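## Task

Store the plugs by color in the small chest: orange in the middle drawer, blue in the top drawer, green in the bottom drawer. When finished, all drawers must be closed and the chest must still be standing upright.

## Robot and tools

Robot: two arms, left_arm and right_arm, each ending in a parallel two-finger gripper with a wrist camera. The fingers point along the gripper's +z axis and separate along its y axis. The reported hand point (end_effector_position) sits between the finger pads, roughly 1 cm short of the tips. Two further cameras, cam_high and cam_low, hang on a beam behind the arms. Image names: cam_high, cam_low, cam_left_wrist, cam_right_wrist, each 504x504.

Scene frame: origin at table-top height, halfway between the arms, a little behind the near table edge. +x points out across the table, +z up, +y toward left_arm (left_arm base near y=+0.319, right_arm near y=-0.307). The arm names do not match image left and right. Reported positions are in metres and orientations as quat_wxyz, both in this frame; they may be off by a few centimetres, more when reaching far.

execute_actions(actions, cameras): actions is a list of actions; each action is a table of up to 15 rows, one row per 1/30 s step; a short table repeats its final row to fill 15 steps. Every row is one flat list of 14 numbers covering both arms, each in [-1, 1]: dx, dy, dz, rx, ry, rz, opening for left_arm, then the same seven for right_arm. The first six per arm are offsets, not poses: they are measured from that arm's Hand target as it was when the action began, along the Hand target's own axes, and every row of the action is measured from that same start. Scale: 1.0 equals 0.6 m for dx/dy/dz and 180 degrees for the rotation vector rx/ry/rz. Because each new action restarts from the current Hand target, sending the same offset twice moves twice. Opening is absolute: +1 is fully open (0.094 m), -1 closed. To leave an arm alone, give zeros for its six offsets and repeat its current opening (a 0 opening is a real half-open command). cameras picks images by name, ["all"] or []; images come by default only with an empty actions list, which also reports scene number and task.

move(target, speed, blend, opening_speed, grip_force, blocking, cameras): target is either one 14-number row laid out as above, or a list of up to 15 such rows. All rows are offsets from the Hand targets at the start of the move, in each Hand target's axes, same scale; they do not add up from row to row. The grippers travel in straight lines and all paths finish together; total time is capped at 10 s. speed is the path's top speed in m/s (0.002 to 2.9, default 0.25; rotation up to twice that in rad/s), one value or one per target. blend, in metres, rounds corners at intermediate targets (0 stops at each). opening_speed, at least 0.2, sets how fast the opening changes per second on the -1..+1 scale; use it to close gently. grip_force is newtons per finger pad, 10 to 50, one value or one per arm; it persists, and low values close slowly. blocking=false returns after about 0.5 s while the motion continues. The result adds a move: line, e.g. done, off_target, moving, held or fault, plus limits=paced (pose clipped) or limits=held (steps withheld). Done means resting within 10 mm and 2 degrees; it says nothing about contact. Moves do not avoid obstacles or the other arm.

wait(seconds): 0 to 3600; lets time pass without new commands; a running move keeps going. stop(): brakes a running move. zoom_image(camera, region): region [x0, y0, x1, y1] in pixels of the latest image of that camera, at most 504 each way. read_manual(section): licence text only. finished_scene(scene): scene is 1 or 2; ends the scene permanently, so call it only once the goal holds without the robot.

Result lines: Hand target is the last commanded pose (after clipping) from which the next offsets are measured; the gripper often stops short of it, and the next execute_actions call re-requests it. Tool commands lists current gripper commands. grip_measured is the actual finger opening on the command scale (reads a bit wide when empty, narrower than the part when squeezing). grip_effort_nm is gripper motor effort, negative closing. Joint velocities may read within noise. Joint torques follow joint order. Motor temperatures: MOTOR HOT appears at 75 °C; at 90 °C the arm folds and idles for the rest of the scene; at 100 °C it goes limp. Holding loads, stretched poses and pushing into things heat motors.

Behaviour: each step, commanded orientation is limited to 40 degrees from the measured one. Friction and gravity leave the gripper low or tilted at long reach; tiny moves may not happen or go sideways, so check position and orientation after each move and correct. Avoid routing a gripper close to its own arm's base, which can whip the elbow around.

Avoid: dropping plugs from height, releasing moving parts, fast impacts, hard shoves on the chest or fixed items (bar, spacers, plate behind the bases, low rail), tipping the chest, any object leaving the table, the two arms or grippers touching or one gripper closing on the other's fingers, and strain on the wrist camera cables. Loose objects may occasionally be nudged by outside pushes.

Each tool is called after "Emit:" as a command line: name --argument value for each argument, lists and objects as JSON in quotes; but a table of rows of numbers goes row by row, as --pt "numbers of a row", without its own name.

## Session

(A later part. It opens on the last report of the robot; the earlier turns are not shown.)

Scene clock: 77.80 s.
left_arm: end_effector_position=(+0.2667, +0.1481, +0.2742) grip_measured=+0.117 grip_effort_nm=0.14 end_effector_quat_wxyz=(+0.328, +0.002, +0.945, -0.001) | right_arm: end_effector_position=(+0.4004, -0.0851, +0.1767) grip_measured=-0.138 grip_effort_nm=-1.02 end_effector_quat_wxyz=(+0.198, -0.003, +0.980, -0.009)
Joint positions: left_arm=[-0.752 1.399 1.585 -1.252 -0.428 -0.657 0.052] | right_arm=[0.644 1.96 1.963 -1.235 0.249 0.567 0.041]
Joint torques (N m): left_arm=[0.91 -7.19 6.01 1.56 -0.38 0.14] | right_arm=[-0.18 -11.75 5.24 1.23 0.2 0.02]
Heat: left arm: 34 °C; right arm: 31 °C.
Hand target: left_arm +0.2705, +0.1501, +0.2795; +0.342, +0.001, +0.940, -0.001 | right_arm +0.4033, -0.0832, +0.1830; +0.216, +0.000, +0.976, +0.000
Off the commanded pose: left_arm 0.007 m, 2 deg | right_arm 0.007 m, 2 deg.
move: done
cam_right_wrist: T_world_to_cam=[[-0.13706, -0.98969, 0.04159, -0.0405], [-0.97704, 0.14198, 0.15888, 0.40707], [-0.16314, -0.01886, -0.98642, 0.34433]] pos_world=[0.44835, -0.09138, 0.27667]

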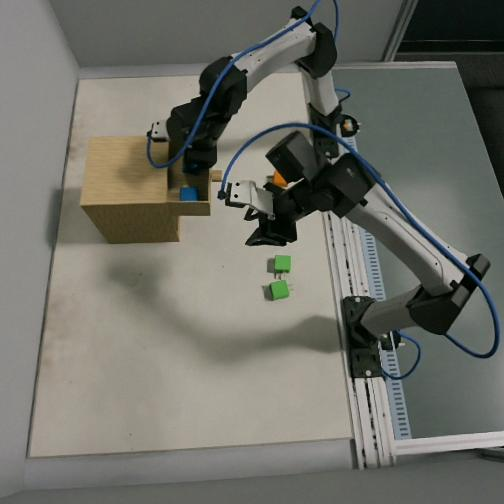

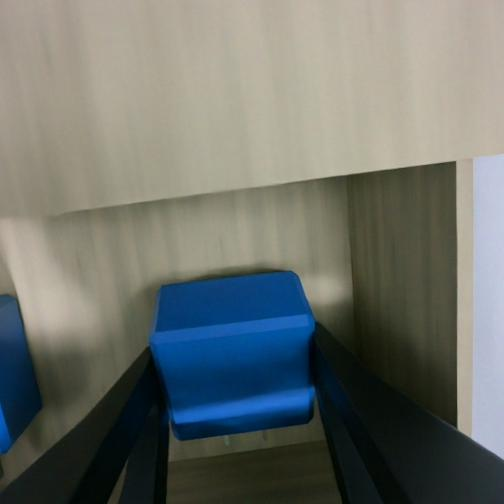

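Emit:
move --pt "0 0 0 0 0 0 0.12 0.0035 0 0.0075 0 0 0 -0.4" --pt "0 0 0 0 0 0 0.12 0.0035 0 0.0075 0 0 0 0.12" --pt "0 0 0 0 0 0 0.12 -0.038 0 -0.133 0 0 0 0.12" --pt "0 0 0 0 0 0 0.12 0.173 0.072 -0.2317 0 -0.139 0 -1" --pt "0 0 0 0 0 0 0.12 0.1917 0.072 -0.1133 0 -0.139 0 -1" --speed '[0.08,0.1,0.2,0.3,0.25]' --blend '[0,0,0.02,0,0]' --cameras '["cam_high","cam_low","cam_right_wrist"]'

Scene clock: 85.43 s.
left_arm: end_effector_position=(+0.2667, +0.1481, +0.2742) grip_measured=+0.117 grip_effort_nm=0.14 end_effector_quat_wxyz=(+0.328, +0.004, +0.945, +0.000) | right_arm: end_effector_position=(+0.2704, -0.0383, +0.1839) grip_measured=-0.990 grip_effort_nm=-0.51 end_effector_quat_wxyz=(+0.415, -0.006, +0.909, -0.022)
Joint positions: left_arm=[-0.752 1.399 1.585 -1.252 -0.428 -0.653 0.052] | right_arm=[1.172 1.568 1.311 -0.892 0.792 0.952 0]
Joint torques (N m): left_arm=[0.75 -7.35 5.96 1.62 -0.36 0.12] | right_arm=[-0.7 -10.22 6.54 1.1 0.26 -0.1]
Heat: left arm: 33 °C; right arm: 31 °C.
Hand target: left_arm +0.2705, +0.1501, +0.2795; +0.342, +0.001, +0.940, -0.001 | right_arm +0.2703, -0.0399, +0.1962; +0.422, +0.000, +0.907, +0.000
Off the commanded pose: left_arm 0.007 m, 2 deg | right_arm 0.012 m, 3 deg.
move: off_target (right_arm)
cam_right_wrist: T_world_to_cam=[[-0.14106, -0.99, 0.00316, -0.0042], [-0.94676, 0.13396, -0.29274, 0.34687], [0.28939, -0.04429, -0.95619, 0.20216]] pos_world=[0.2693, -0.04168, 0.29486]

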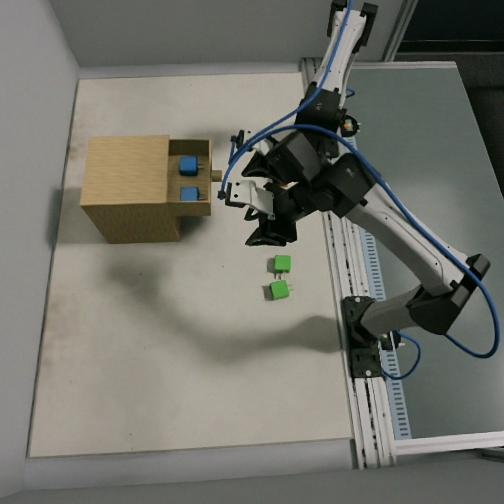

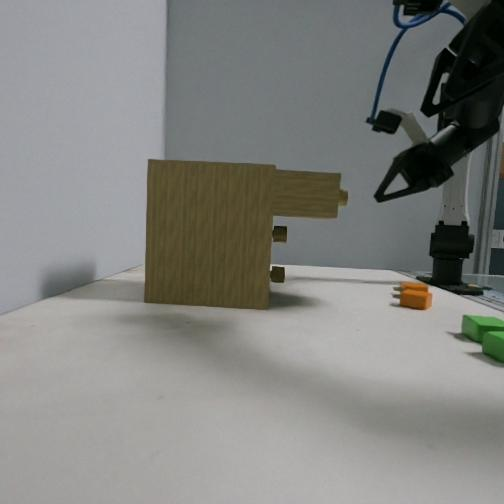

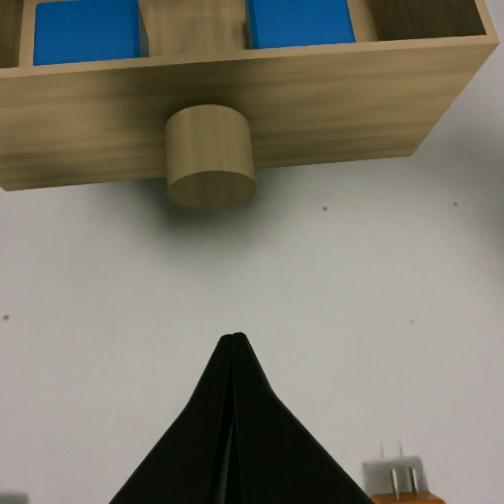

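Emit:
move --pt "0 0 0 0 0 0 0.3 -0.154 0.012 0.184 0 0 0 -1" --pt "0 0 0 0 0 0 0.3 -0.0697 0.007 0.083 0 0 0 -1" --pt "0 0 0 0 0 0 0.3 0.0093 0.007 0.16 0 -0.139 0 0.3" --speed '[0.13,0.25,0.25]' --blend '[0,0.02,0]' --cameras '["cam_high","cam_low","cam_right_wrist"]'

Scene clock: 92.70 s.
left_arm: end_effector_position=(+0.2668, +0.1481, +0.2743) grip_measured=+0.298 grip_effort_nm=0.14 end_effector_quat_wxyz=(+0.328, +0.004, +0.945, -0.001) | right_arm: end_effector_position=(+0.3396, -0.0355, +0.1349) grip_measured=+0.298 grip_effort_nm=0.10 end_effector_quat_wxyz=(+0.607, +0.000, +0.795, +0.004)
Joint positions: left_arm=[-0.752 1.399 1.585 -1.251 -0.428 -0.653 0.061] | right_arm=[1.066 1.676 0.782 0.436 0.98 0.399 0.061]
Joint torques (N m): left_arm=[0.51 -7.06 5.81 1.62 -0.33 0.07] | right_arm=[-0.35 -5.53 6 1.79 0.27 -0.06]
Heat: left arm: 32 °C; right arm: 31 °C.
Hand target: left_arm +0.2705, +0.1500, +0.2795; +0.342, +0.001, +0.940, -0.001 | right_arm +0.3402, -0.0358, +0.1301; +0.608, +0.000, +0.794, -0.001
Off the commanded pose: left_arm 0.007 m, 2 deg | right_arm 0.005 m, 1 deg.
move: done
cam_right_wrist: T_world_to_cam=[[-0.09885, -0.98989, -0.10172, 0.00833], [-0.73129, 0.14159, -0.66721, 0.37524], [0.67486, 0.00844, -0.73789, -0.02299]] pos_world=[0.29075, -0.04469, 0.23425]

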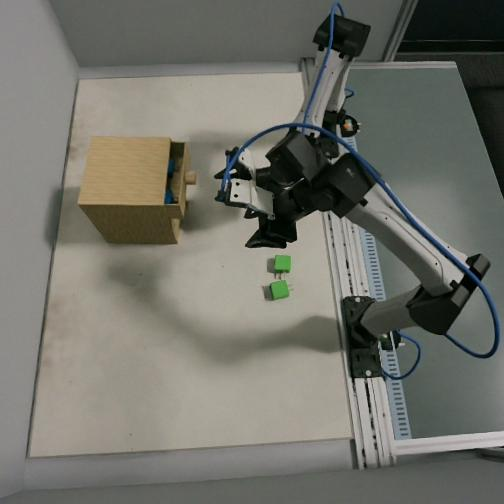

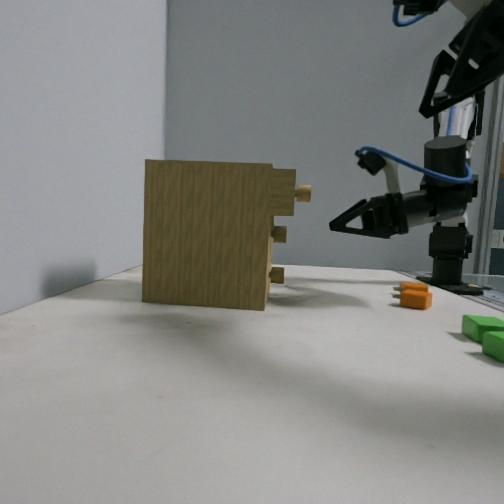

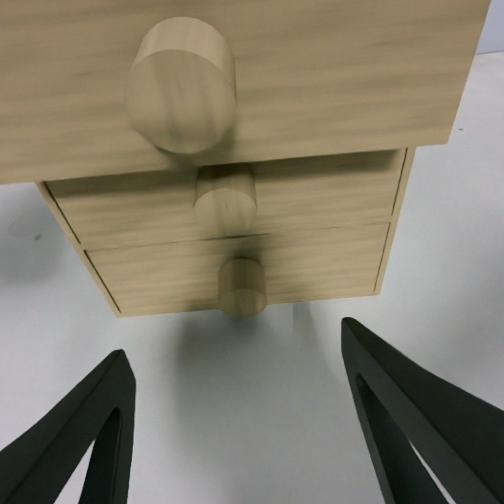

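Emit:
zoom_image --camera "cam_high" --region '[70, 120, 230, 260]'

Emit:
zoom_image --camera "cam_right_wrist" --region '[0, 0, 504, 330]'

Scaled by 3.150 from the camera's image (finer frame: 720x720).

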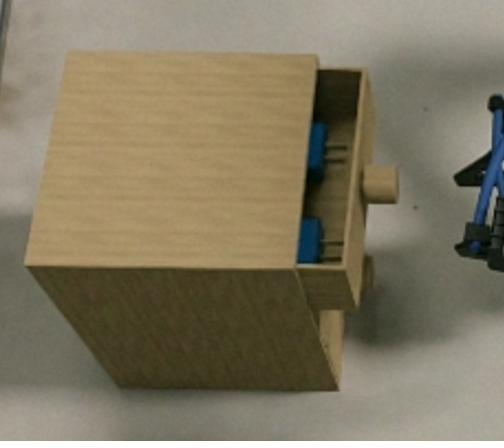

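Scaled by 1.000.

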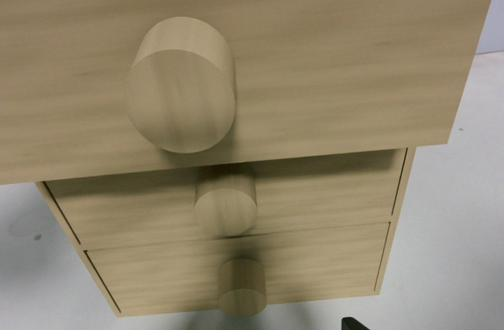

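Emit:
move --pt "0 0 0 0 0 0 0.3 -0.098 0.004 -0.0263 0 0 0 -1" --pt "0 0 0 0 0 0 0.3 -0.129 0.004 0.0895 0 0 0 -1" --speed '[0.2,0.12]' --cameras '["cam_high","cam_low","cam_right_wrist"]'

Scene clock: 98.33 s.
left_arm: end_effector_position=(+0.2668, +0.1481, +0.2743) grip_measured=+0.298 grip_effort_nm=0.14 end_effector_quat_wxyz=(+0.328, +0.004, +0.945, -0.001) | right_arm: end_effector_position=(+0.4042, -0.0426, +0.1820) grip_measured=-0.990 grip_effort_nm=-0.51 end_effector_quat_wxyz=(+0.599, -0.004, +0.800, -0.016)
Joint positions: left_arm=[-0.752 1.399 1.585 -1.251 -0.428 -0.653 0.061] | right_arm=[0.902 1.694 1.024 0.258 0.85 0.288 0]
Joint torques (N m): left_arm=[0.87 -7.28 5.63 1.59 -0.37 0.11] | right_arm=[-0.59 -6.24 10.39 1.89 0.02 -0.07]
Heat: left arm: 31 °C; right arm: 31 °C.
Hand target: left_arm +0.2705, +0.1500, +0.2795; +0.342, +0.001, +0.940, -0.001 | right_arm +0.4121, -0.0333, +0.1910; +0.608, +0.000, +0.794, +0.000
Off the commanded pose: left_arm 0.007 m, 2 deg | right_arm 0.015 m, 2 deg.
move: off_target (right_arm)
cam_right_wrist: T_world_to_cam=[[-0.11689, -0.99112, -0.06336, 0.01278], [-0.74087, 0.12951, -0.65904, 0.45681], [0.66139, -0.03009, -0.74943, -0.02588]] pos_world=[0.35705, -0.04728, 0.28247]

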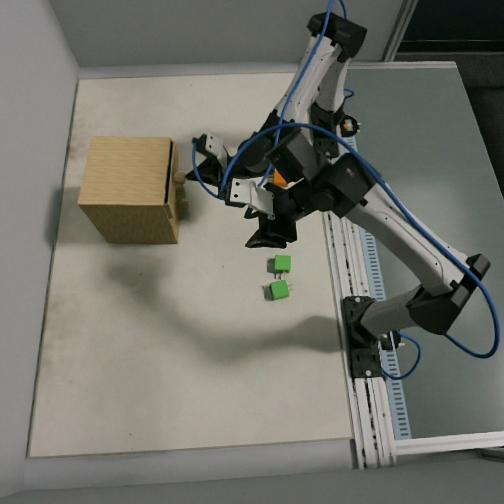

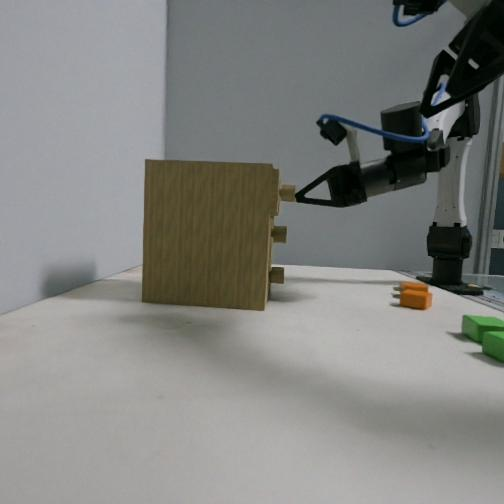

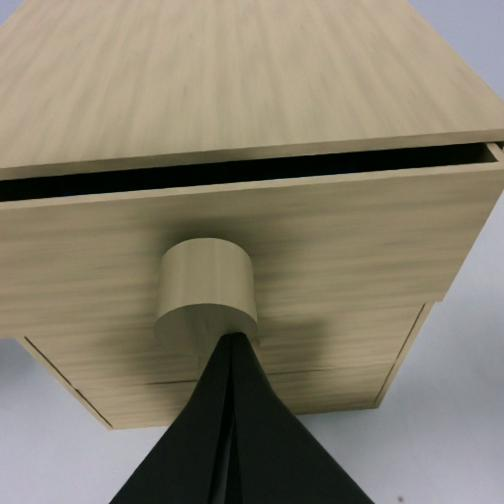

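Emit:
move --pt "0 0 0 0 0 0 0.3 0.005 0.015 -0.02 0 0 0 -1" --pt "0 0 0 0 0 0 0.3 -0.0165 0.015 0.03 0 0 0 -1" --speed '[0.12,0.1]' --cameras '["cam_low","cam_right_wrist"]'

Scene clock: 100.50 s.
left_arm: end_effector_position=(+0.2668, +0.1481, +0.2743) grip_measured=+0.298 grip_effort_nm=0.14 end_effector_quat_wxyz=(+0.328, +0.004, +0.945, -0.001) | right_arm: end_effector_position=(+0.4194, -0.0308, +0.1890) grip_measured=-0.990 grip_effort_nm=-0.51 end_effector_quat_wxyz=(+0.602, -0.005, +0.798, -0.013)
Joint positions: left_arm=[-0.752 1.399 1.585 -1.251 -0.428 -0.653 0.061] | right_arm=[0.891 1.749 1.111 0.242 0.838 0.275 0]
Joint torques (N m): left_arm=[0.88 -7.21 5.74 1.56 -0.42 0.11] | right_arm=[-1.72 -6.17 11.06 1.85 -0.1 -0.07]
Heat: left arm: 31 °C; right arm: 31 °C.
Hand target: left_arm +0.2705, +0.1500, +0.2795; +0.342, +0.001, +0.940, -0.001 | right_arm +0.4321, -0.0243, +0.1958; +0.608, +0.000, +0.794, +0.000
Off the commanded pose: left_arm 0.007 m, 2 deg | right_arm 0.016 m, 2 deg.
move: off_target (right_arm)
cam_right_wrist: T_world_to_cam=[[-0.11299, -0.99135, -0.06678, 0.02573], [-0.73732, 0.12871, -0.66317, 0.47041], [0.66603, -0.0257, -0.74548, -0.03288]] pos_world=[0.37165, -0.03588, 0.28917]

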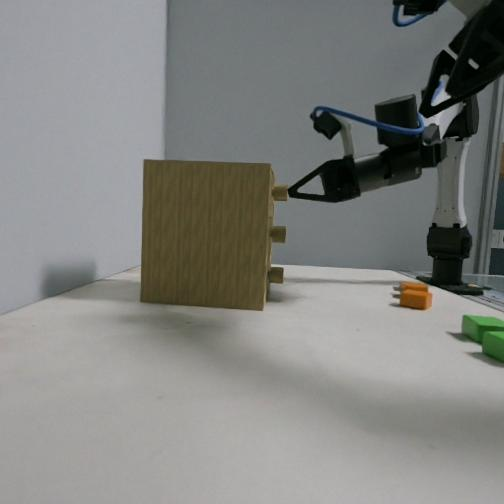

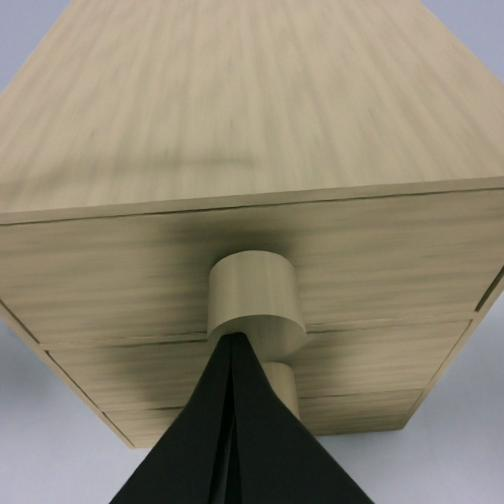

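Emit:
move --pt "0 0 0 0 0 0 0.3 0.0375 -0.013 -0.14 0 0 0 -1" --pt "0 0 0 0 0 0 0.3 0.150 -0.013 -0.11 0 0 0 0.3" --pt "0 0 0 0 0 0 0.3 0.115 -0.013 0.034 0 0 0 0.3" --speed '[0.2,0.25,0.15]' --blend '[0.01,0,0]' --cameras '["cam_high","cam_low","cam_right_wrist"]'

Scene clock: 106.03 s.
left_arm: end_effector_position=(+0.2668, +0.1481, +0.2743) grip_measured=+0.298 grip_effort_nm=0.14 end_effector_quat_wxyz=(+0.328, +0.004, +0.945, -0.001) | right_arm: end_effector_position=(+0.4267, -0.0404, +0.1186) grip_measured=+0.298 grip_effort_nm=0.10 end_effector_quat_wxyz=(+0.600, -0.003, +0.800, -0.012)
Joint positions: left_arm=[-0.752 1.399 1.585 -1.251 -0.428 -0.653 0.061] | right_arm=[0.856 1.886 0.964 0.535 0.805 0.265 0.061]
Joint torques (N m): left_arm=[0.73 -7.36 5.64 1.62 -0.35 0.09] | right_arm=[-0.51 -7.19 9.2 1.91 0.04 -0.07]
Heat: left arm: 31 °C; right arm: 32 °C.
Hand target: left_arm +0.2705, +0.1500, +0.2795; +0.342, +0.001, +0.940, -0.001 | right_arm +0.4338, -0.0322, +0.1240; +0.608, +0.000, +0.794, +0.000
Off the commanded pose: left_arm 0.007 m, 2 deg | right_arm 0.012 m, 2 deg.
move: off_target (right_arm)
cam_right_wrist: T_world_to_cam=[[-0.11507, -0.9908, -0.07118, 0.01377], [-0.73951, 0.13329, -0.65982, 0.43106], [0.66324, -0.02328, -0.74805, -0.08894]] pos_world=[0.37935, -0.04588, 0.21887]

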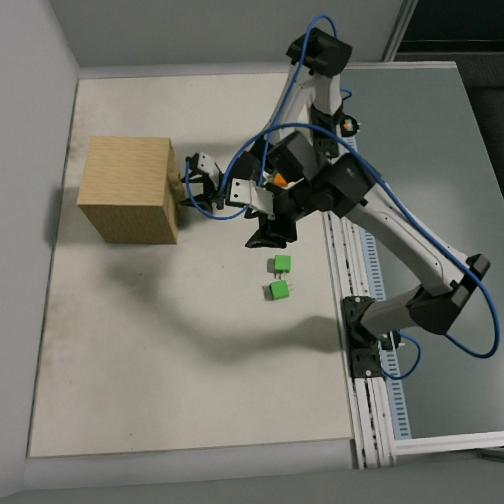

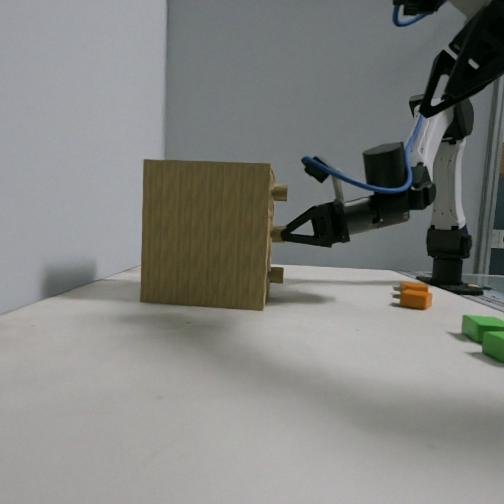

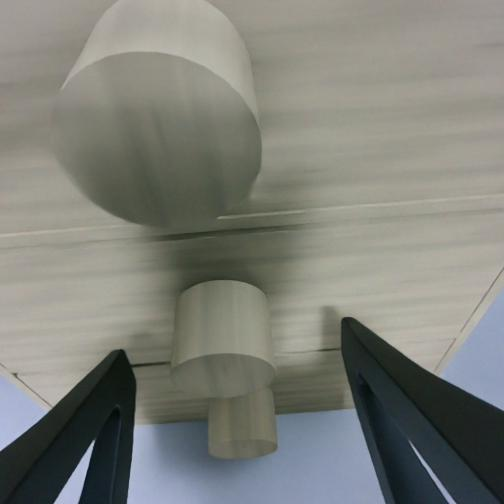

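Emit:
move --pt "0 0 0 0 0 0 0.3 -0.0067 0.007 0.014 0 0 0 0.3" --pt "0 0 0 0 0 0 0.3 -0.0067 0.007 0.014 0 0 0 -0.7" --pt "0 0 0 0 0 0 0.3 0.0386 0.007 -0.155 0 0 0 -0.7" --speed '[0.12,0.1,0.12]' --cameras '["cam_high","cam_low","cam_right_wrist"]'

Scene clock: 109.40 s.
left_arm: end_effector_position=(+0.2668, +0.1481, +0.2743) grip_measured=+0.298 grip_effort_nm=0.14 end_effector_quat_wxyz=(+0.328, +0.004, +0.945, -0.001) | right_arm: end_effector_position=(+0.3438, -0.0288, +0.1176) grip_measured=-0.415 grip_effort_nm=-1.02 end_effector_quat_wxyz=(+0.608, +0.001, +0.794, -0.009)
Joint positions: left_arm=[-0.752 1.399 1.585 -1.251 -0.428 -0.653 0.061] | right_arm=[1.071 1.763 0.8 0.491 1.005 0.396 0.027]
Joint torques (N m): left_arm=[0.76 -7.41 5.89 1.62 -0.32 0.09] | right_arm=[0.65 -10.69 5.61 1.32 0.18 0.07]
Motor temperatures (°C): left_arm=[18 30 26 26 19 21 20] | right_arm=[19 29 32 26 16 21 21]
Heat: left arm: 30 °C; right arm: 32 °C.
Hand target: left_arm +0.2705, +0.1500, +0.2795; +0.342, +0.001, +0.940, -0.001 | right_arm +0.3380, -0.0280, +0.1256; +0.608, +0.000, +0.794, -0.001
Off the commanded pose: left_arm 0.007 m, 2 deg | right_arm 0.010 m, 1 deg.
move: done
cam_right_wrist: T_world_to_cam=[[-0.1147, -0.98995, -0.08267, 0.0169], [-0.72716, 0.14037, -0.67196, 0.36498], [0.67681, -0.01696, -0.73596, -0.04034]] pos_world=[0.29464, -0.03518, 0.21696]

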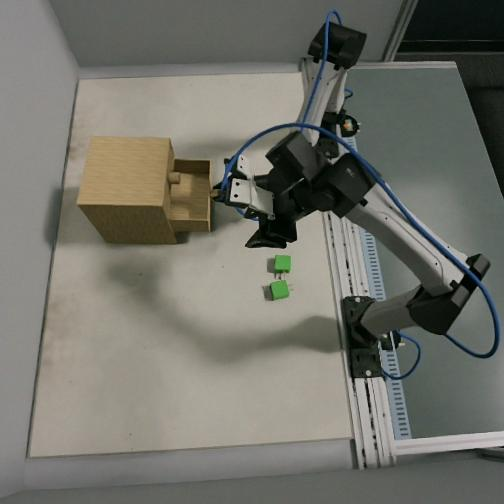

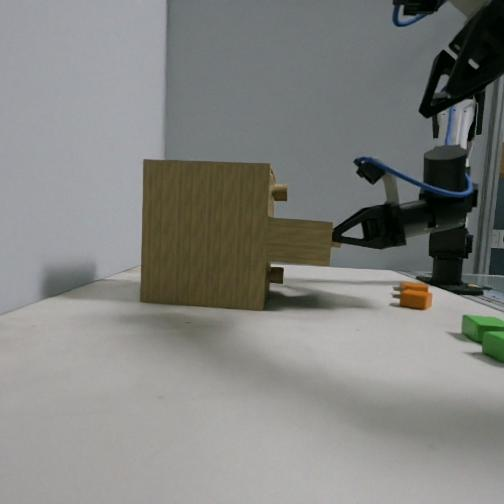

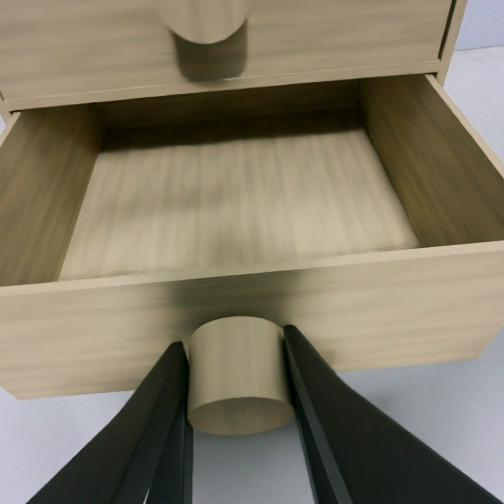

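Emit:
move --pt "0 0 0 0 0 0 0.3 0 0 0 0 0 0 0.3" --pt "0 0 0 0 0 0 0.3 0.038 0 -0.1417 0 0 0 0.3" --pt "0 0 0 0 0 0 0.3 0.0485 -0.1617 -0.2734 0 0.4167 0 0.3" --speed '[0.1,0.3,0.4]' --blend '[0,0.02,0]' --cameras '["cam_high","cam_low","cam_right_wrist"]'

Scene clock: 115.80 s.
left_arm: end_effector_position=(+0.2668, +0.1481, +0.2743) grip_measured=+0.298 grip_effort_nm=0.14 end_effector_quat_wxyz=(+0.328, +0.004, +0.945, -0.001) | right_arm: end_effector_position=(+0.1697, -0.1286, +0.1357) grip_measured=+0.298 grip_effort_nm=0.10 end_effector_quat_wxyz=(+0.003, +0.001, +1.000, -0.005)
Joint positions: left_arm=[-0.752 1.399 1.585 -1.251 -0.428 -0.653 0.061] | right_arm=[0.89 1.438 1.266 -1.389 0.023 0.863 0.061]
Joint torques (N m): left_arm=[0.64 -7.31 5.87 1.56 -0.38 0.11] | right_arm=[-0.76 -3.59 9.11 0.2 -0.06 -0.06]
Heat: left arm: 30 °C; right arm: 31 °C.
Hand target: left_arm +0.2705, +0.1500, +0.2795; +0.342, +0.001, +0.940, -0.001 | right_arm +0.1720, -0.1248, +0.1402; -0.001, +0.000, +1.000, +0.000
Off the commanded pose: left_arm 0.007 m, 2 deg | right_arm 0.006 m, 1 deg.
move: done
cam_right_wrist: T_world_to_cam=[[-0.12146, -0.98905, 0.08387, -0.12173], [-0.84008, 0.14744, 0.52204, 0.12259], [-0.52869, -0.00705, -0.84879, 0.31025]] pos_world=[0.25223, -0.13629, 0.20955]

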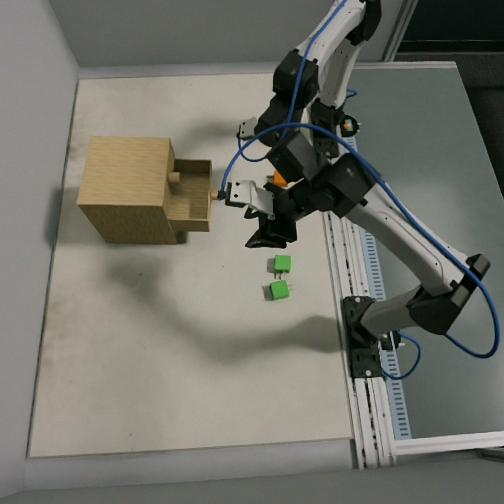

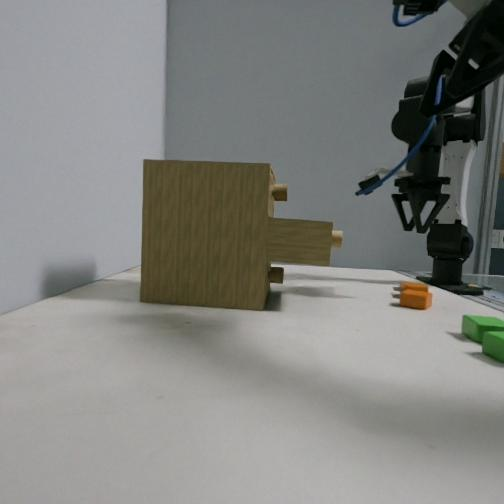

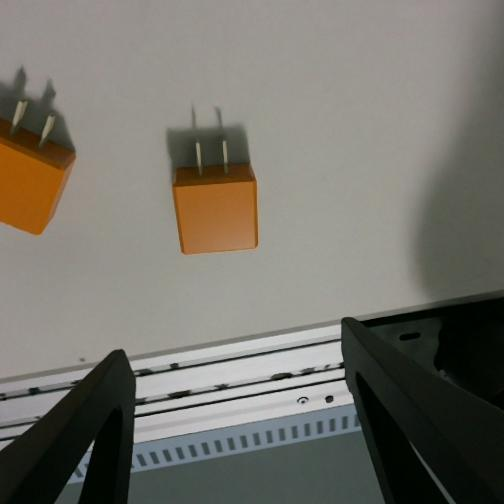

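Emit:
move --pt "0 0 0 0 0 0 0.3 0.0138 0.012 0.1 0 0 0 0.3" --pt "0 0 0 0 0 0 0.3 0.0138 0.012 0.1995 0 0 0 0.3" --pt "0 0 0 0 0 0 0.3 0.0138 0.012 0.1995 0 0 0 -0.4" --pt "0 0 0 0 0 0 0.3 0.0138 0.012 -0.06 0 0 0 -0.4" --pt "0 0 0 0 0 0 0.3 -0.08 -0.245 -0.133 0 -0.111 0 -0.4" --pt "0.2525 -0.3368 0.1068 0.066 0.2155 0.181 0.3 -0.08 -0.245 -0.133 0 -0.111 0 -0.4" --speed '[0.3,0.15,0.1,0.3,0.35,0.4]' --blend '[0.01,0,0,0.02,0.02,0]' --cameras '["all"]'

Scene clock: 123.47 s.
left_arm: end_effector_position=(+0.1956, -0.0471, +0.1376) grip_measured=+0.298 grip_effort_nm=0.14 end_effector_quat_wxyz=(+0.008, +0.286, +0.958, +0.000) | right_arm: end_effector_position=(+0.2166, -0.2733, +0.2183) grip_measured=-0.140 grip_effort_nm=-1.02 end_effector_quat_wxyz=(+0.162, +0.002, +0.987, -0.007)
Joint positions: left_arm=[-1.039 2.178 2.173 -1.555 0.008 -0.477 0.061] | right_arm=[0.271 1.1 1.322 -1.462 0.093 0.23 0.04]
Joint torques (N m): left_arm=[0.12 -10.91 8.36 0.33 0.11 0.16] | right_arm=[-0.8 -2.39 6.12 1.11 -0.04 -0.07]
Heat: left arm: 30 °C; right arm: 31 °C.
Hand target: left_arm +0.1949, -0.0520, +0.1331; +0.000, +0.294, +0.956, -0.001 | right_arm +0.2200, -0.2718, +0.2202; +0.173, +0.000, +0.985, +0.000
Off the commanded pose: left_arm 0.007 m, 1 deg | right_arm 0.004 m, 1 deg.
move: done
cam_left_wrist: T_world_to_cam=[[-0.63814, -0.76749, 0.06103, 0.07653], [-0.63899, 0.57218, 0.51409, 0.11457], [-0.42948, 0.28907, -0.85556, 0.32002]] pos_world=[0.25949, -0.09933, 0.21023]
cam_right_wrist: T_world_to_cam=[[-0.14181, -0.98882, 0.04608, -0.25342], [-0.96168, 0.14865, 0.23039, 0.23051], [-0.23467, -0.01164, -0.97201, 0.36613]] pos_world=[0.27166, -0.28059, 0.31445]

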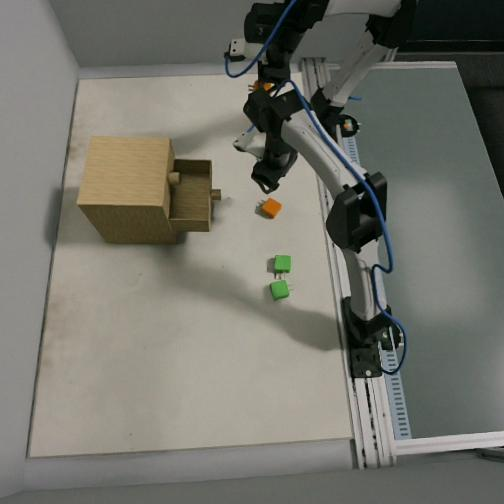

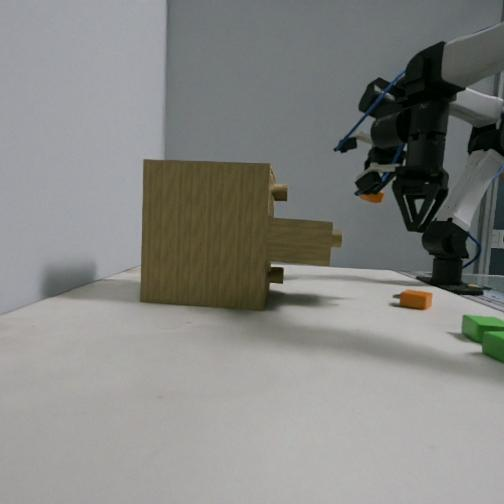

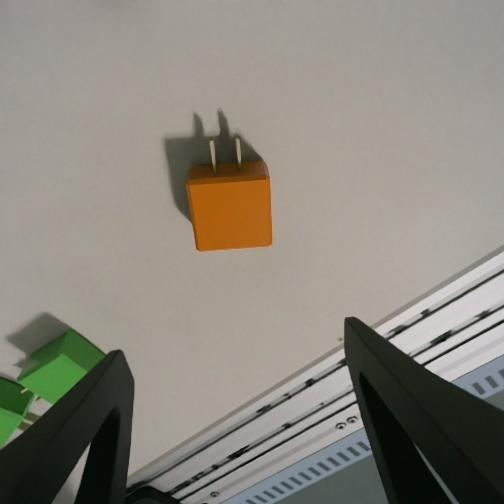

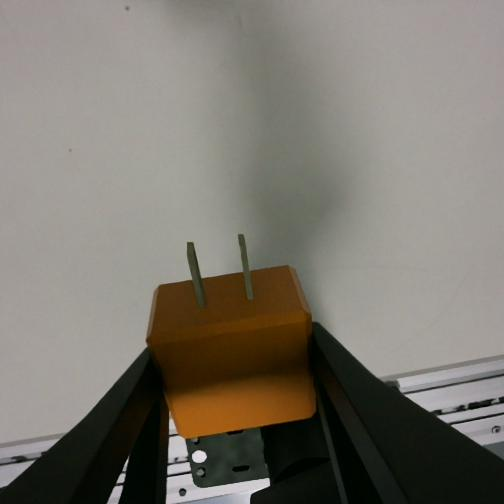

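Emit:
move --pt "0.009 0.002 0.1 0 -0.1667 0 0.3 -0.034 0.062 0.296 0 0.111 0 -0.4" --pt "0.009 0.002 0.199 0 -0.1667 0 0.3 -0.0115 0.062 0.3585 0 0.111 0 -0.4" --pt "0.009 0.002 0.199 0 -0.1667 0 -0.4 -0.0115 0.062 0.3585 0 0.111 0 0.3" --pt "0.009 0.002 0.1 0 -0.1667 0 -0.4 -0.0115 0.062 0.3565 0 -0.111 0 0.3" --pt "0.009 0.002 -0.1 0 -0.1667 0 -0.4 -0.0115 0.062 0.3565 0 -0.111 0 -0.4" --pt "0.009 0.002 -0.1 0 -0.1667 0 -0.4 -0.114 0.062 0.077 0 -0.111 0 -0.4" --speed '[0.25,0.12,0.1,0.25,0.3,0.25]' --blend '[0.01,0,0,0,0,0]' --cameras '["all"]'

Scene clock: 139.20 s.
left_arm: end_effector_position=(+0.1850, -0.0426, +0.1795) grip_measured=-0.142 grip_effort_nm=-1.02 end_effector_quat_wxyz=(+0.230, +0.288, +0.927, -0.068) | right_arm: end_effector_position=(+0.2931, -0.2366, +0.1861) grip_measured=-0.131 grip_effort_nm=-1.02 end_effector_quat_wxyz=(+0.324, -0.004, +0.946, -0.002)
Joint positions: left_arm=[-1.161 1.724 1.608 -1.045 -0.245 -0.53 0.04] | right_arm=[0.417 1.072 1.017 -0.874 0.239 0.299 0.041]
Joint torques (N m): left_arm=[0.5 -10.41 9.48 1.2 -0.28 0.06] | right_arm=[0.13 -2 10.62 1.4 0.24 0.05]
Heat: left arm: 32 °C; right arm: 31 °C.
Hand target: left_arm +0.1912, -0.0479, +0.1931; +0.247, +0.284, +0.923, -0.077 | right_arm +0.3001, -0.2346, +0.2000; +0.341, +0.000, +0.940, +0.000
Off the commanded pose: left_arm 0.016 m, 2 deg | right_arm 0.016 m, 2 deg.
move: off_target (left_arm, right_arm)
cam_left_wrist: T_world_to_cam=[[-0.66763, -0.74449, 0.00103, 0.08778], [-0.74228, 0.66575, 0.07611, 0.18541], [-0.05735, 0.05005, -0.9971, 0.29641]] pos_world=[0.21323, -0.07292, 0.28135]
cam_right_wrist: T_world_to_cam=[[-0.13255, -0.99115, -0.00735, -0.19807], [-0.98643, 0.13264, -0.09679, 0.37042], [0.09691, -0.00558, -0.99528, 0.26176]] pos_world=[0.31378, -0.24399, 0.29492]

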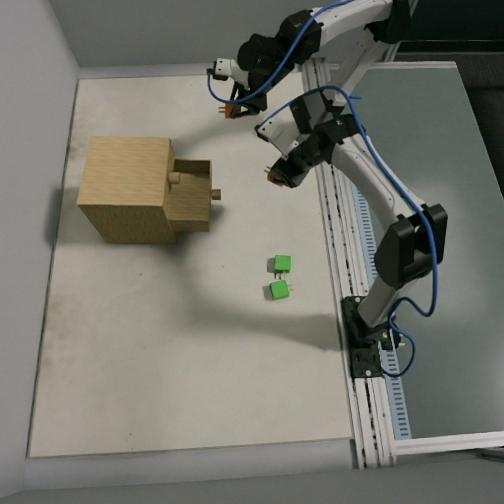

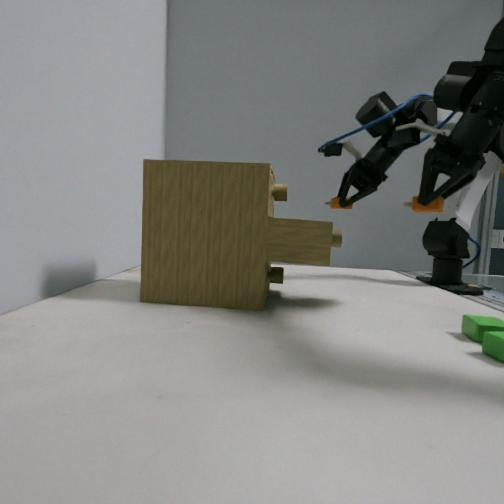

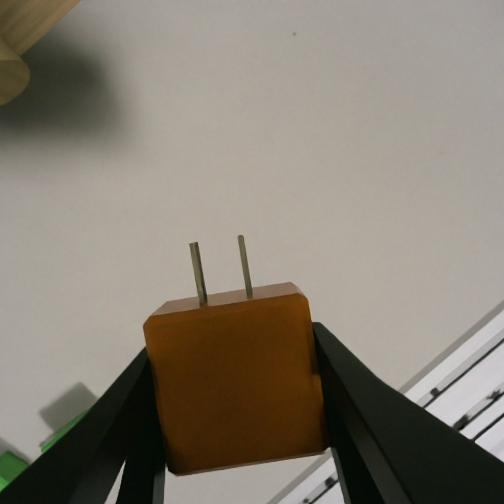

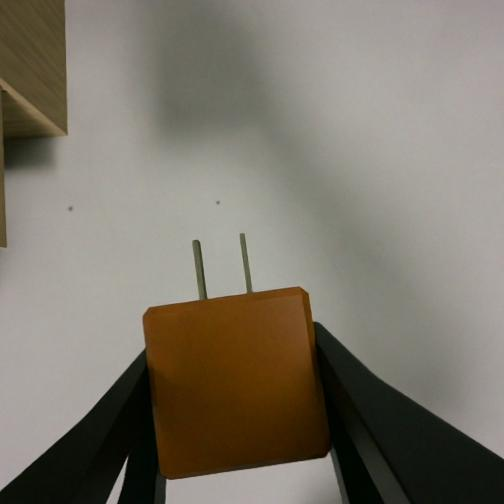

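Emit:
move --pt "0.113 0.295 -0.123 0 0 0 -0.4 -0.02 0.02 -0.02 0 -0.02 0 -0.4" --pt "0.113 0.295 -0.123 0 0 0 -0.4 -0.115 0.27 0.0965 0 -0.044 0 -0.4" --pt "0.113 0.295 -0.123 0 0 0 -0.4 -0.0238 0.27 0.205 0 -0.044 0 -0.4" --speed '[0.35,0.3,0.12]' --blend '[0.02,0,0]' --cameras '["all"]'

Scene clock: 145.33 s.
left_arm: end_effector_position=(+0.2092, +0.1532, +0.2187) grip_measured=-0.142 grip_effort_nm=-1.02 end_effector_quat_wxyz=(+0.240, +0.281, +0.927, -0.070) | right_arm: end_effector_position=(+0.3936, -0.0712, +0.1381) grip_measured=-0.131 grip_effort_nm=-1.03 end_effector_quat_wxyz=(+0.428, +0.012, +0.904, +0.014)
Joint positions: left_arm=[-0.639 1.172 1.262 -1.166 -0.023 -0.066 0.04] | right_arm=[0.788 1.663 1.167 -0.322 0.555 0.56 0.041]
Joint torques (N m): left_arm=[1.46 -4.62 6.8 1.5 0.13 0.12] | right_arm=[-0.51 -5 5.81 1.35 0.09 -0.04]
Heat: left arm: 32 °C; right arm: 32 °C.
Hand target: left_arm +0.2114, +0.1523, +0.2229; +0.247, +0.284, +0.923, -0.077 | right_arm +0.3900, -0.0728, +0.1147; +0.405, +0.000, +0.914, +0.000
Off the commanded pose: left_arm 0.005 m, 1 deg | right_arm 0.024 m, 4 deg.
move: off_target (right_arm)
cam_left_wrist: T_world_to_cam=[[-0.65841, -0.75266, 0, 0.24925], [-0.75151, 0.6574, 0.0552, 0.07782], [-0.04155, 0.03634, -0.99848, 0.32616]] pos_world=[0.23614, 0.12459, 0.32137]
cam_right_wrist: T_world_to_cam=[[-0.14178, -0.98664, -0.08028, -0.00714], [-0.93817, 0.1598, -0.30709, 0.4549], [0.31582, 0.03178, -0.94829, 0.11516]] pos_world=[0.38939, -0.0834, 0.24833]

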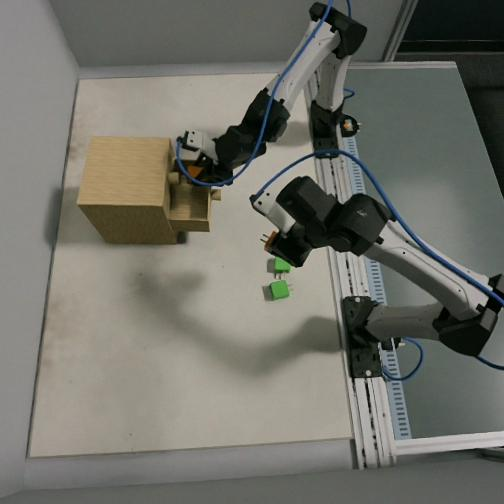

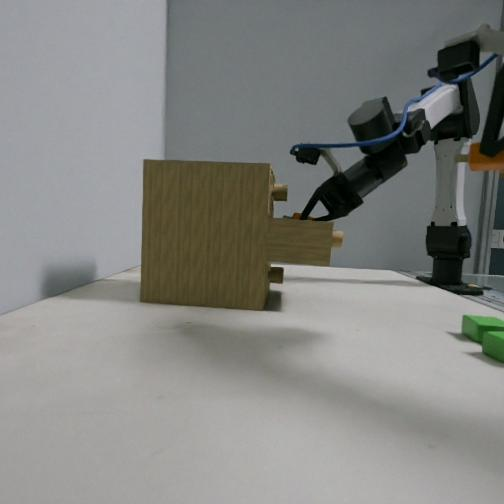

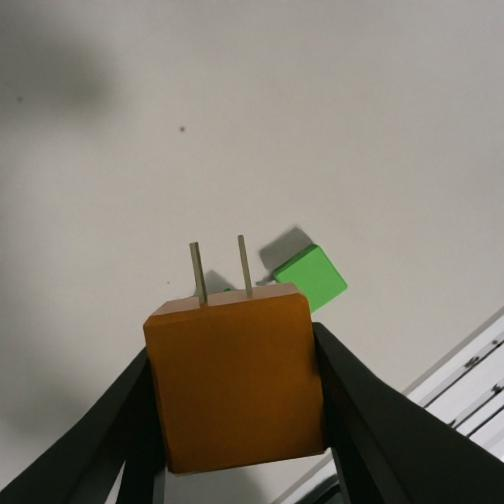

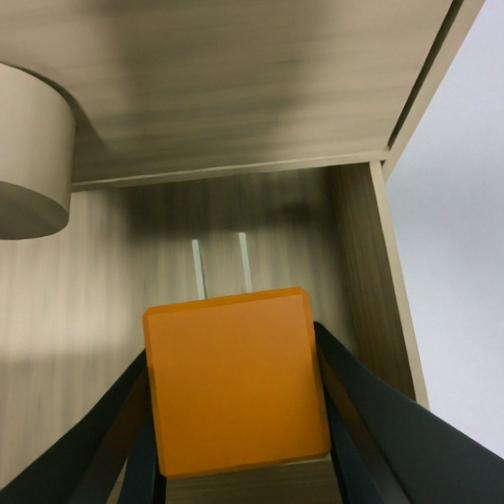

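Emit:
move --pt "0 0 0 0 0 0 -0.4 -0.0248 0 -0.0223 0 0 0 -0.4" --pt "0 0 0 0 0 0 -0.4 0.0198 0 -0.0718 0 0 0 -0.4" --speed 0.1 --cameras '["cam_low","cam_right_wrist"]'

Scene clock: 149.13 s.
left_arm: end_effector_position=(+0.2092, +0.1532, +0.2187) grip_measured=-0.142 grip_effort_nm=-1.02 end_effector_quat_wxyz=(+0.240, +0.281, +0.927, -0.070) | right_arm: end_effector_position=(+0.3653, -0.0666, +0.1393) grip_measured=-0.131 grip_effort_nm=-1.02 end_effector_quat_wxyz=(+0.423, +0.015, +0.906, +0.011)
Joint positions: left_arm=[-0.639 1.172 1.262 -1.166 -0.023 -0.066 0.04] | right_arm=[0.858 1.613 1.132 -0.386 0.603 0.634 0.041]
Joint torques (N m): left_arm=[1.24 -4.53 6.76 1.46 0.13 0.08] | right_arm=[0.75 -9.83 5.74 0.8 0.17 0.01]
Heat: left arm: 31 °C; right arm: 32 °C.
Hand target: left_arm +0.2114, +0.1523, +0.2229; +0.247, +0.284, +0.923, -0.077 | right_arm +0.3501, -0.0729, +0.1347; +0.405, +0.000, +0.914, -0.001
Off the commanded pose: left_arm 0.005 m, 1 deg | right_arm 0.017 m, 3 deg.
move: off_target (right_arm)
cam_right_wrist: T_world_to_cam=[[-0.14994, -0.98578, -0.07586, -0.00404], [-0.93997, 0.16593, -0.29821, 0.4279], [0.30655, 0.02659, -0.95148, 0.12857]] pos_world=[0.36219, -0.0784, 0.24963]

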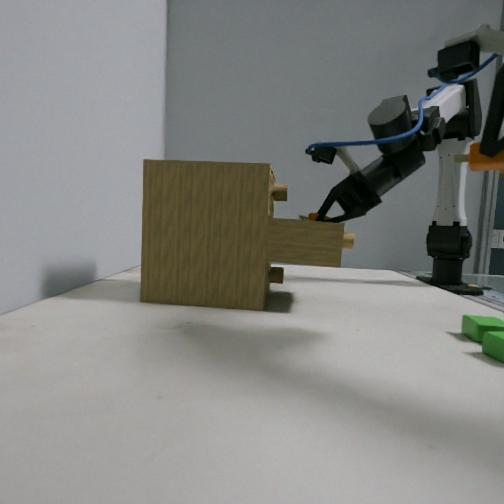

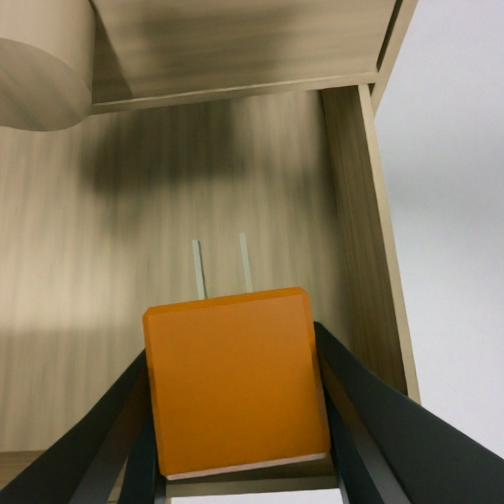

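Emit:
move --pt "0 0 0 0 0 0 -0.4 -0.0248 0 -0.0223 0 0 0 -0.4" --pt "0 0 0 0 0 0 -0.4 -0.0795 0 0.0383 0 0.02 0 -0.4" --pt "0 0 0 0 0 0 -0.4 -0.03 0 0.083 0 0.02 0 -0.4" --speed '[0.1,0.12,0.1]' --cameras '["cam_low","cam_right_wrist"]'

Scene clock: 152.93 s.
left_arm: end_effector_position=(+0.2092, +0.1532, +0.2187) grip_measured=-0.142 grip_effort_nm=-1.02 end_effector_quat_wxyz=(+0.240, +0.281, +0.927, -0.070) | right_arm: end_effector_position=(+0.3969, -0.0746, +0.1239) grip_measured=-0.131 grip_effort_nm=-1.02 end_effector_quat_wxyz=(+0.380, +0.005, +0.925, +0.001)
Joint positions: left_arm=[-0.639 1.172 1.262 -1.166 -0.023 -0.066 0.04] | right_arm=[0.756 1.721 1.25 -0.446 0.496 0.566 0.041]
Joint torques (N m): left_arm=[1.17 -4.55 6.61 1.5 0.13 0.21] | right_arm=[-0.59 -6.48 6.75 1.52 0.14 -0.08]
Heat: left arm: 31 °C; right arm: 32 °C.
Hand target: left_arm +0.2114, +0.1523, +0.2229; +0.247, +0.284, +0.923, -0.077 | right_arm +0.3991, -0.0728, +0.1147; +0.376, +0.000, +0.926, +0.000
Off the commanded pose: left_arm 0.005 m, 1 deg | right_arm 0.010 m, 1 deg.
move: done
cam_right_wrist: T_world_to_cam=[[-0.14447, -0.98886, -0.03586, -0.01576], [-0.96566, 0.1488, -0.21297, 0.45268], [0.21594, 0.00386, -0.9764, 0.14183]] pos_world=[0.40423, -0.08349, 0.23433]

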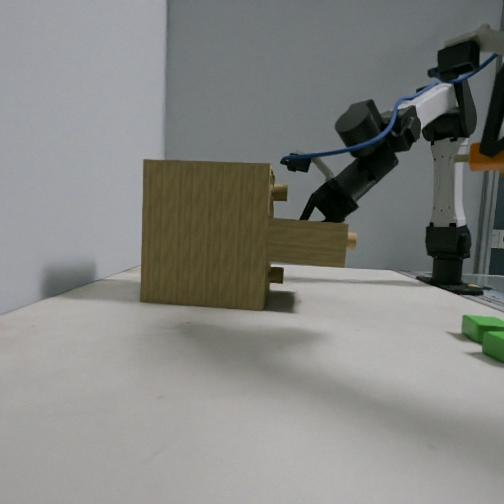

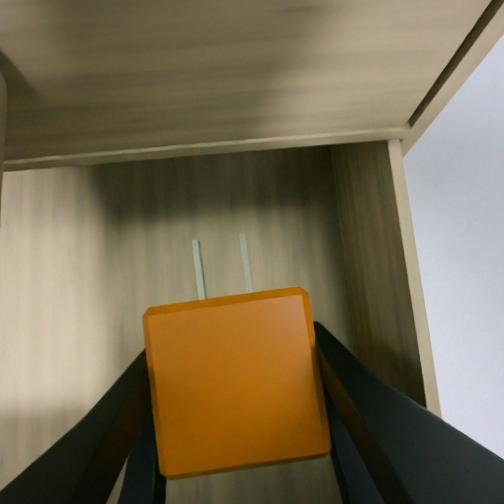

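Emit:
move --pt "0 0 0 0 0 0 -0.4 0.0116 0 0.012 0 0 0 -0.4" --pt "0 0 0 0 0 0 -0.4 0.0116 0 0.012 0 0 0 0.12" --pt "0 0 0 0 0 0 -0.4 -0.07 0 -0.072 0 0 0 0.12" --pt "0 0 0 0 0 0 -0.4 0.021 -0.295 -0.218 0 0 0 0.12" --speed '[0.08,0.1,0.15,0.3]' --blend '[0,0,0.01,0]' --cameras '["cam_low","cam_right_wrist","cam_high"]'

Scene clock: 158.07 s.
left_arm: end_effector_position=(+0.2092, +0.1532, +0.2187) grip_measured=-0.142 grip_effort_nm=-1.02 end_effector_quat_wxyz=(+0.240, +0.281, +0.927, -0.070) | right_arm: end_effector_position=(+0.3007, -0.2493, +0.1998) grip_measured=+0.118 grip_effort_nm=0.10 end_effector_quat_wxyz=(+0.376, +0.003, +0.926, -0.004)
Joint positions: left_arm=[-0.639 1.172 1.262 -1.166 -0.023 -0.066 0.04] | right_arm=[0.373 1.001 0.965 -0.778 0.249 0.251 0.053]
Joint torques (N m): left_arm=[1.44 -4.48 6.8 1.51 0.12 0.15] | right_arm=[-0.81 -3.02 6.98 1.49 -0.02 -0.07]
Heat: left arm: 30 °C; right arm: 32 °C.
Hand target: left_arm +0.2114, +0.1523, +0.2229; +0.247, +0.284, +0.923, -0.077 | right_arm +0.2987, -0.2497, +0.1997; +0.376, +0.000, +0.927, +0.000
Off the commanded pose: left_arm 0.005 m, 1 deg | right_arm 0.002 m, 1 deg.
move: done; target 2's new opening was sent with right_arm's hand 0.018 m and 2 deg from that target
cam_right_wrist: T_world_to_cam=[[-0.14555, -0.98904, -0.02482, -0.2017], [-0.9674, 0.14753, -0.20584, 0.40068], [0.20724, -0.00595, -0.97827, 0.23804]] pos_world=[0.30893, -0.25719, 0.31033]
Images, in order (width x height): cam_high 504x504, cam_low 504x504, cam_right_wrist 504x504.

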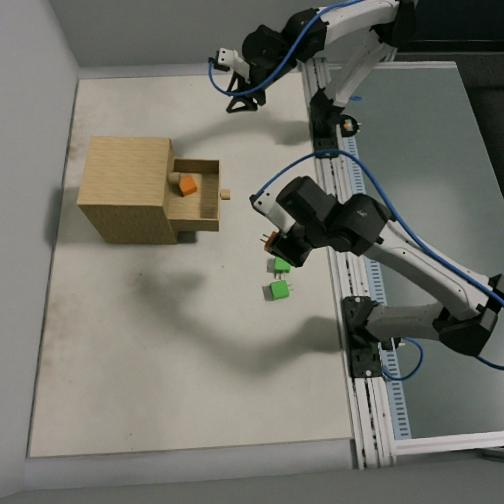

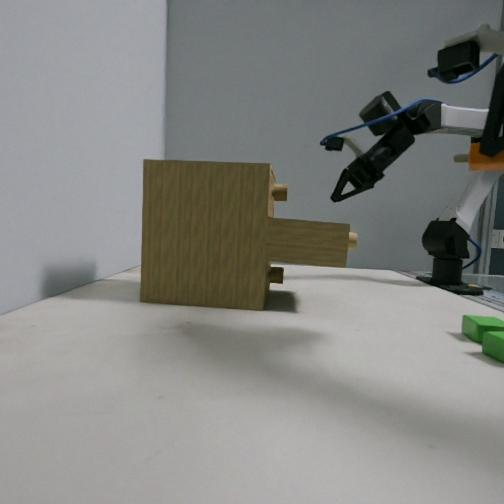

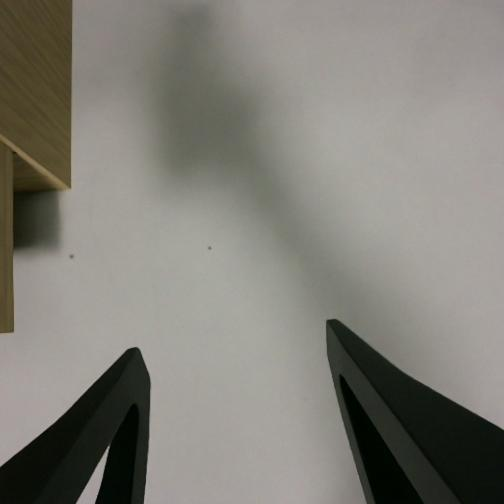

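Emit:
zoom_image --camera "cam_high" --region '[150, 130, 250, 250]'

Scaled by 4.200 from the camera's image (finer frame: 720x720).

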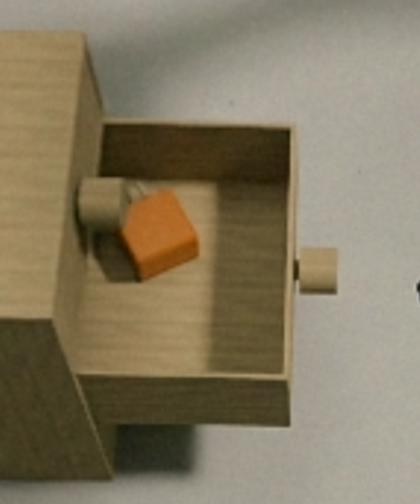

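Emit:
move --pt "-0.3215 -0.0292 0.2298 -0.114 -0.07 -0.153 -0.4 0 0 0 0 0 0 0.12" --pt "-0.244 -0.0292 0.364 -0.114 -0.07 -0.153 -0.4 0 0 0 0 0 0 0.12" --speed '[0.3,0.1]' --cameras '["cam_low","cam_left_wrist"]'

Scene clock: 165.33 s.
left_arm: end_effector_position=(+0.3942, +0.0063, +0.1180) grip_measured=-0.142 grip_effort_nm=-1.02 end_effector_quat_wxyz=(+0.364, +0.001, +0.931, -0.008) | right_arm: end_effector_position=(+0.3007, -0.2492, +0.1998) grip_measured=+0.118 grip_effort_nm=0.10 end_effector_quat_wxyz=(+0.376, +0.003, +0.927, -0.003)
Joint positions: left_arm=[-0.803 2.012 1.603 -0.6 -0.492 -0.677 0.04] | right_arm=[0.373 1.001 0.965 -0.778 0.248 0.251 0.053]
Joint torques (N m): left_arm=[0.1 -10.96 6.39 1.68 -0.4 -0.04] | right_arm=[-0.83 -3.02 6.98 1.5 -0.01 -0.07]
Heat: left arm: 31 °C; right arm: 32 °C.
Hand target: left_arm +0.3968, +0.0052, +0.1070; +0.366, -0.001, +0.930, +0.001 | right_arm +0.2987, -0.2496, +0.1997; +0.376, +0.000, +0.926, +0.000
Off the commanded pose: left_arm 0.011 m, 1 deg | right_arm 0.002 m, 0 deg.
move: off_target (left_arm)
cam_left_wrist: T_world_to_cam=[[-0.13597, -0.99064, -0.01221, 0.05746], [-0.9732, 0.13586, -0.18551, 0.43804], [0.18543, -0.01334, -0.98257, 0.14764]] pos_world=[0.40674, -0.00062, 0.22703]

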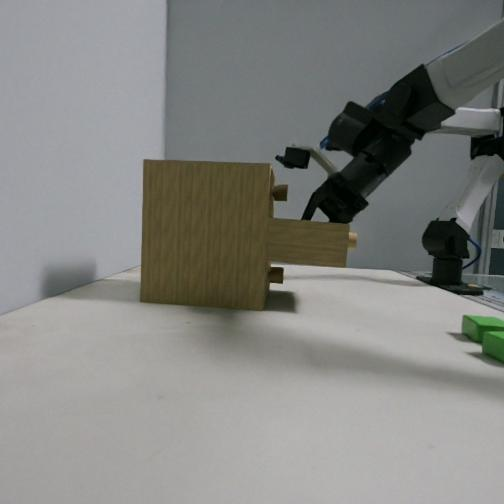

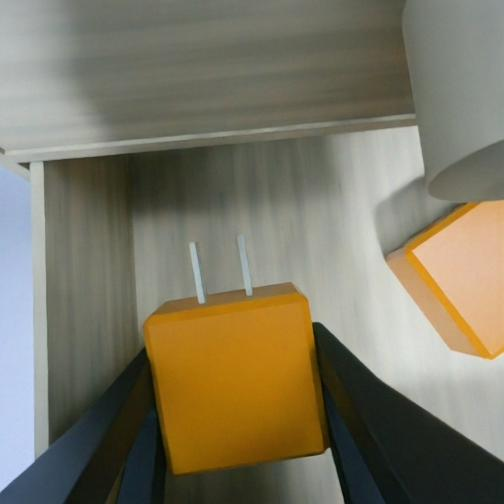

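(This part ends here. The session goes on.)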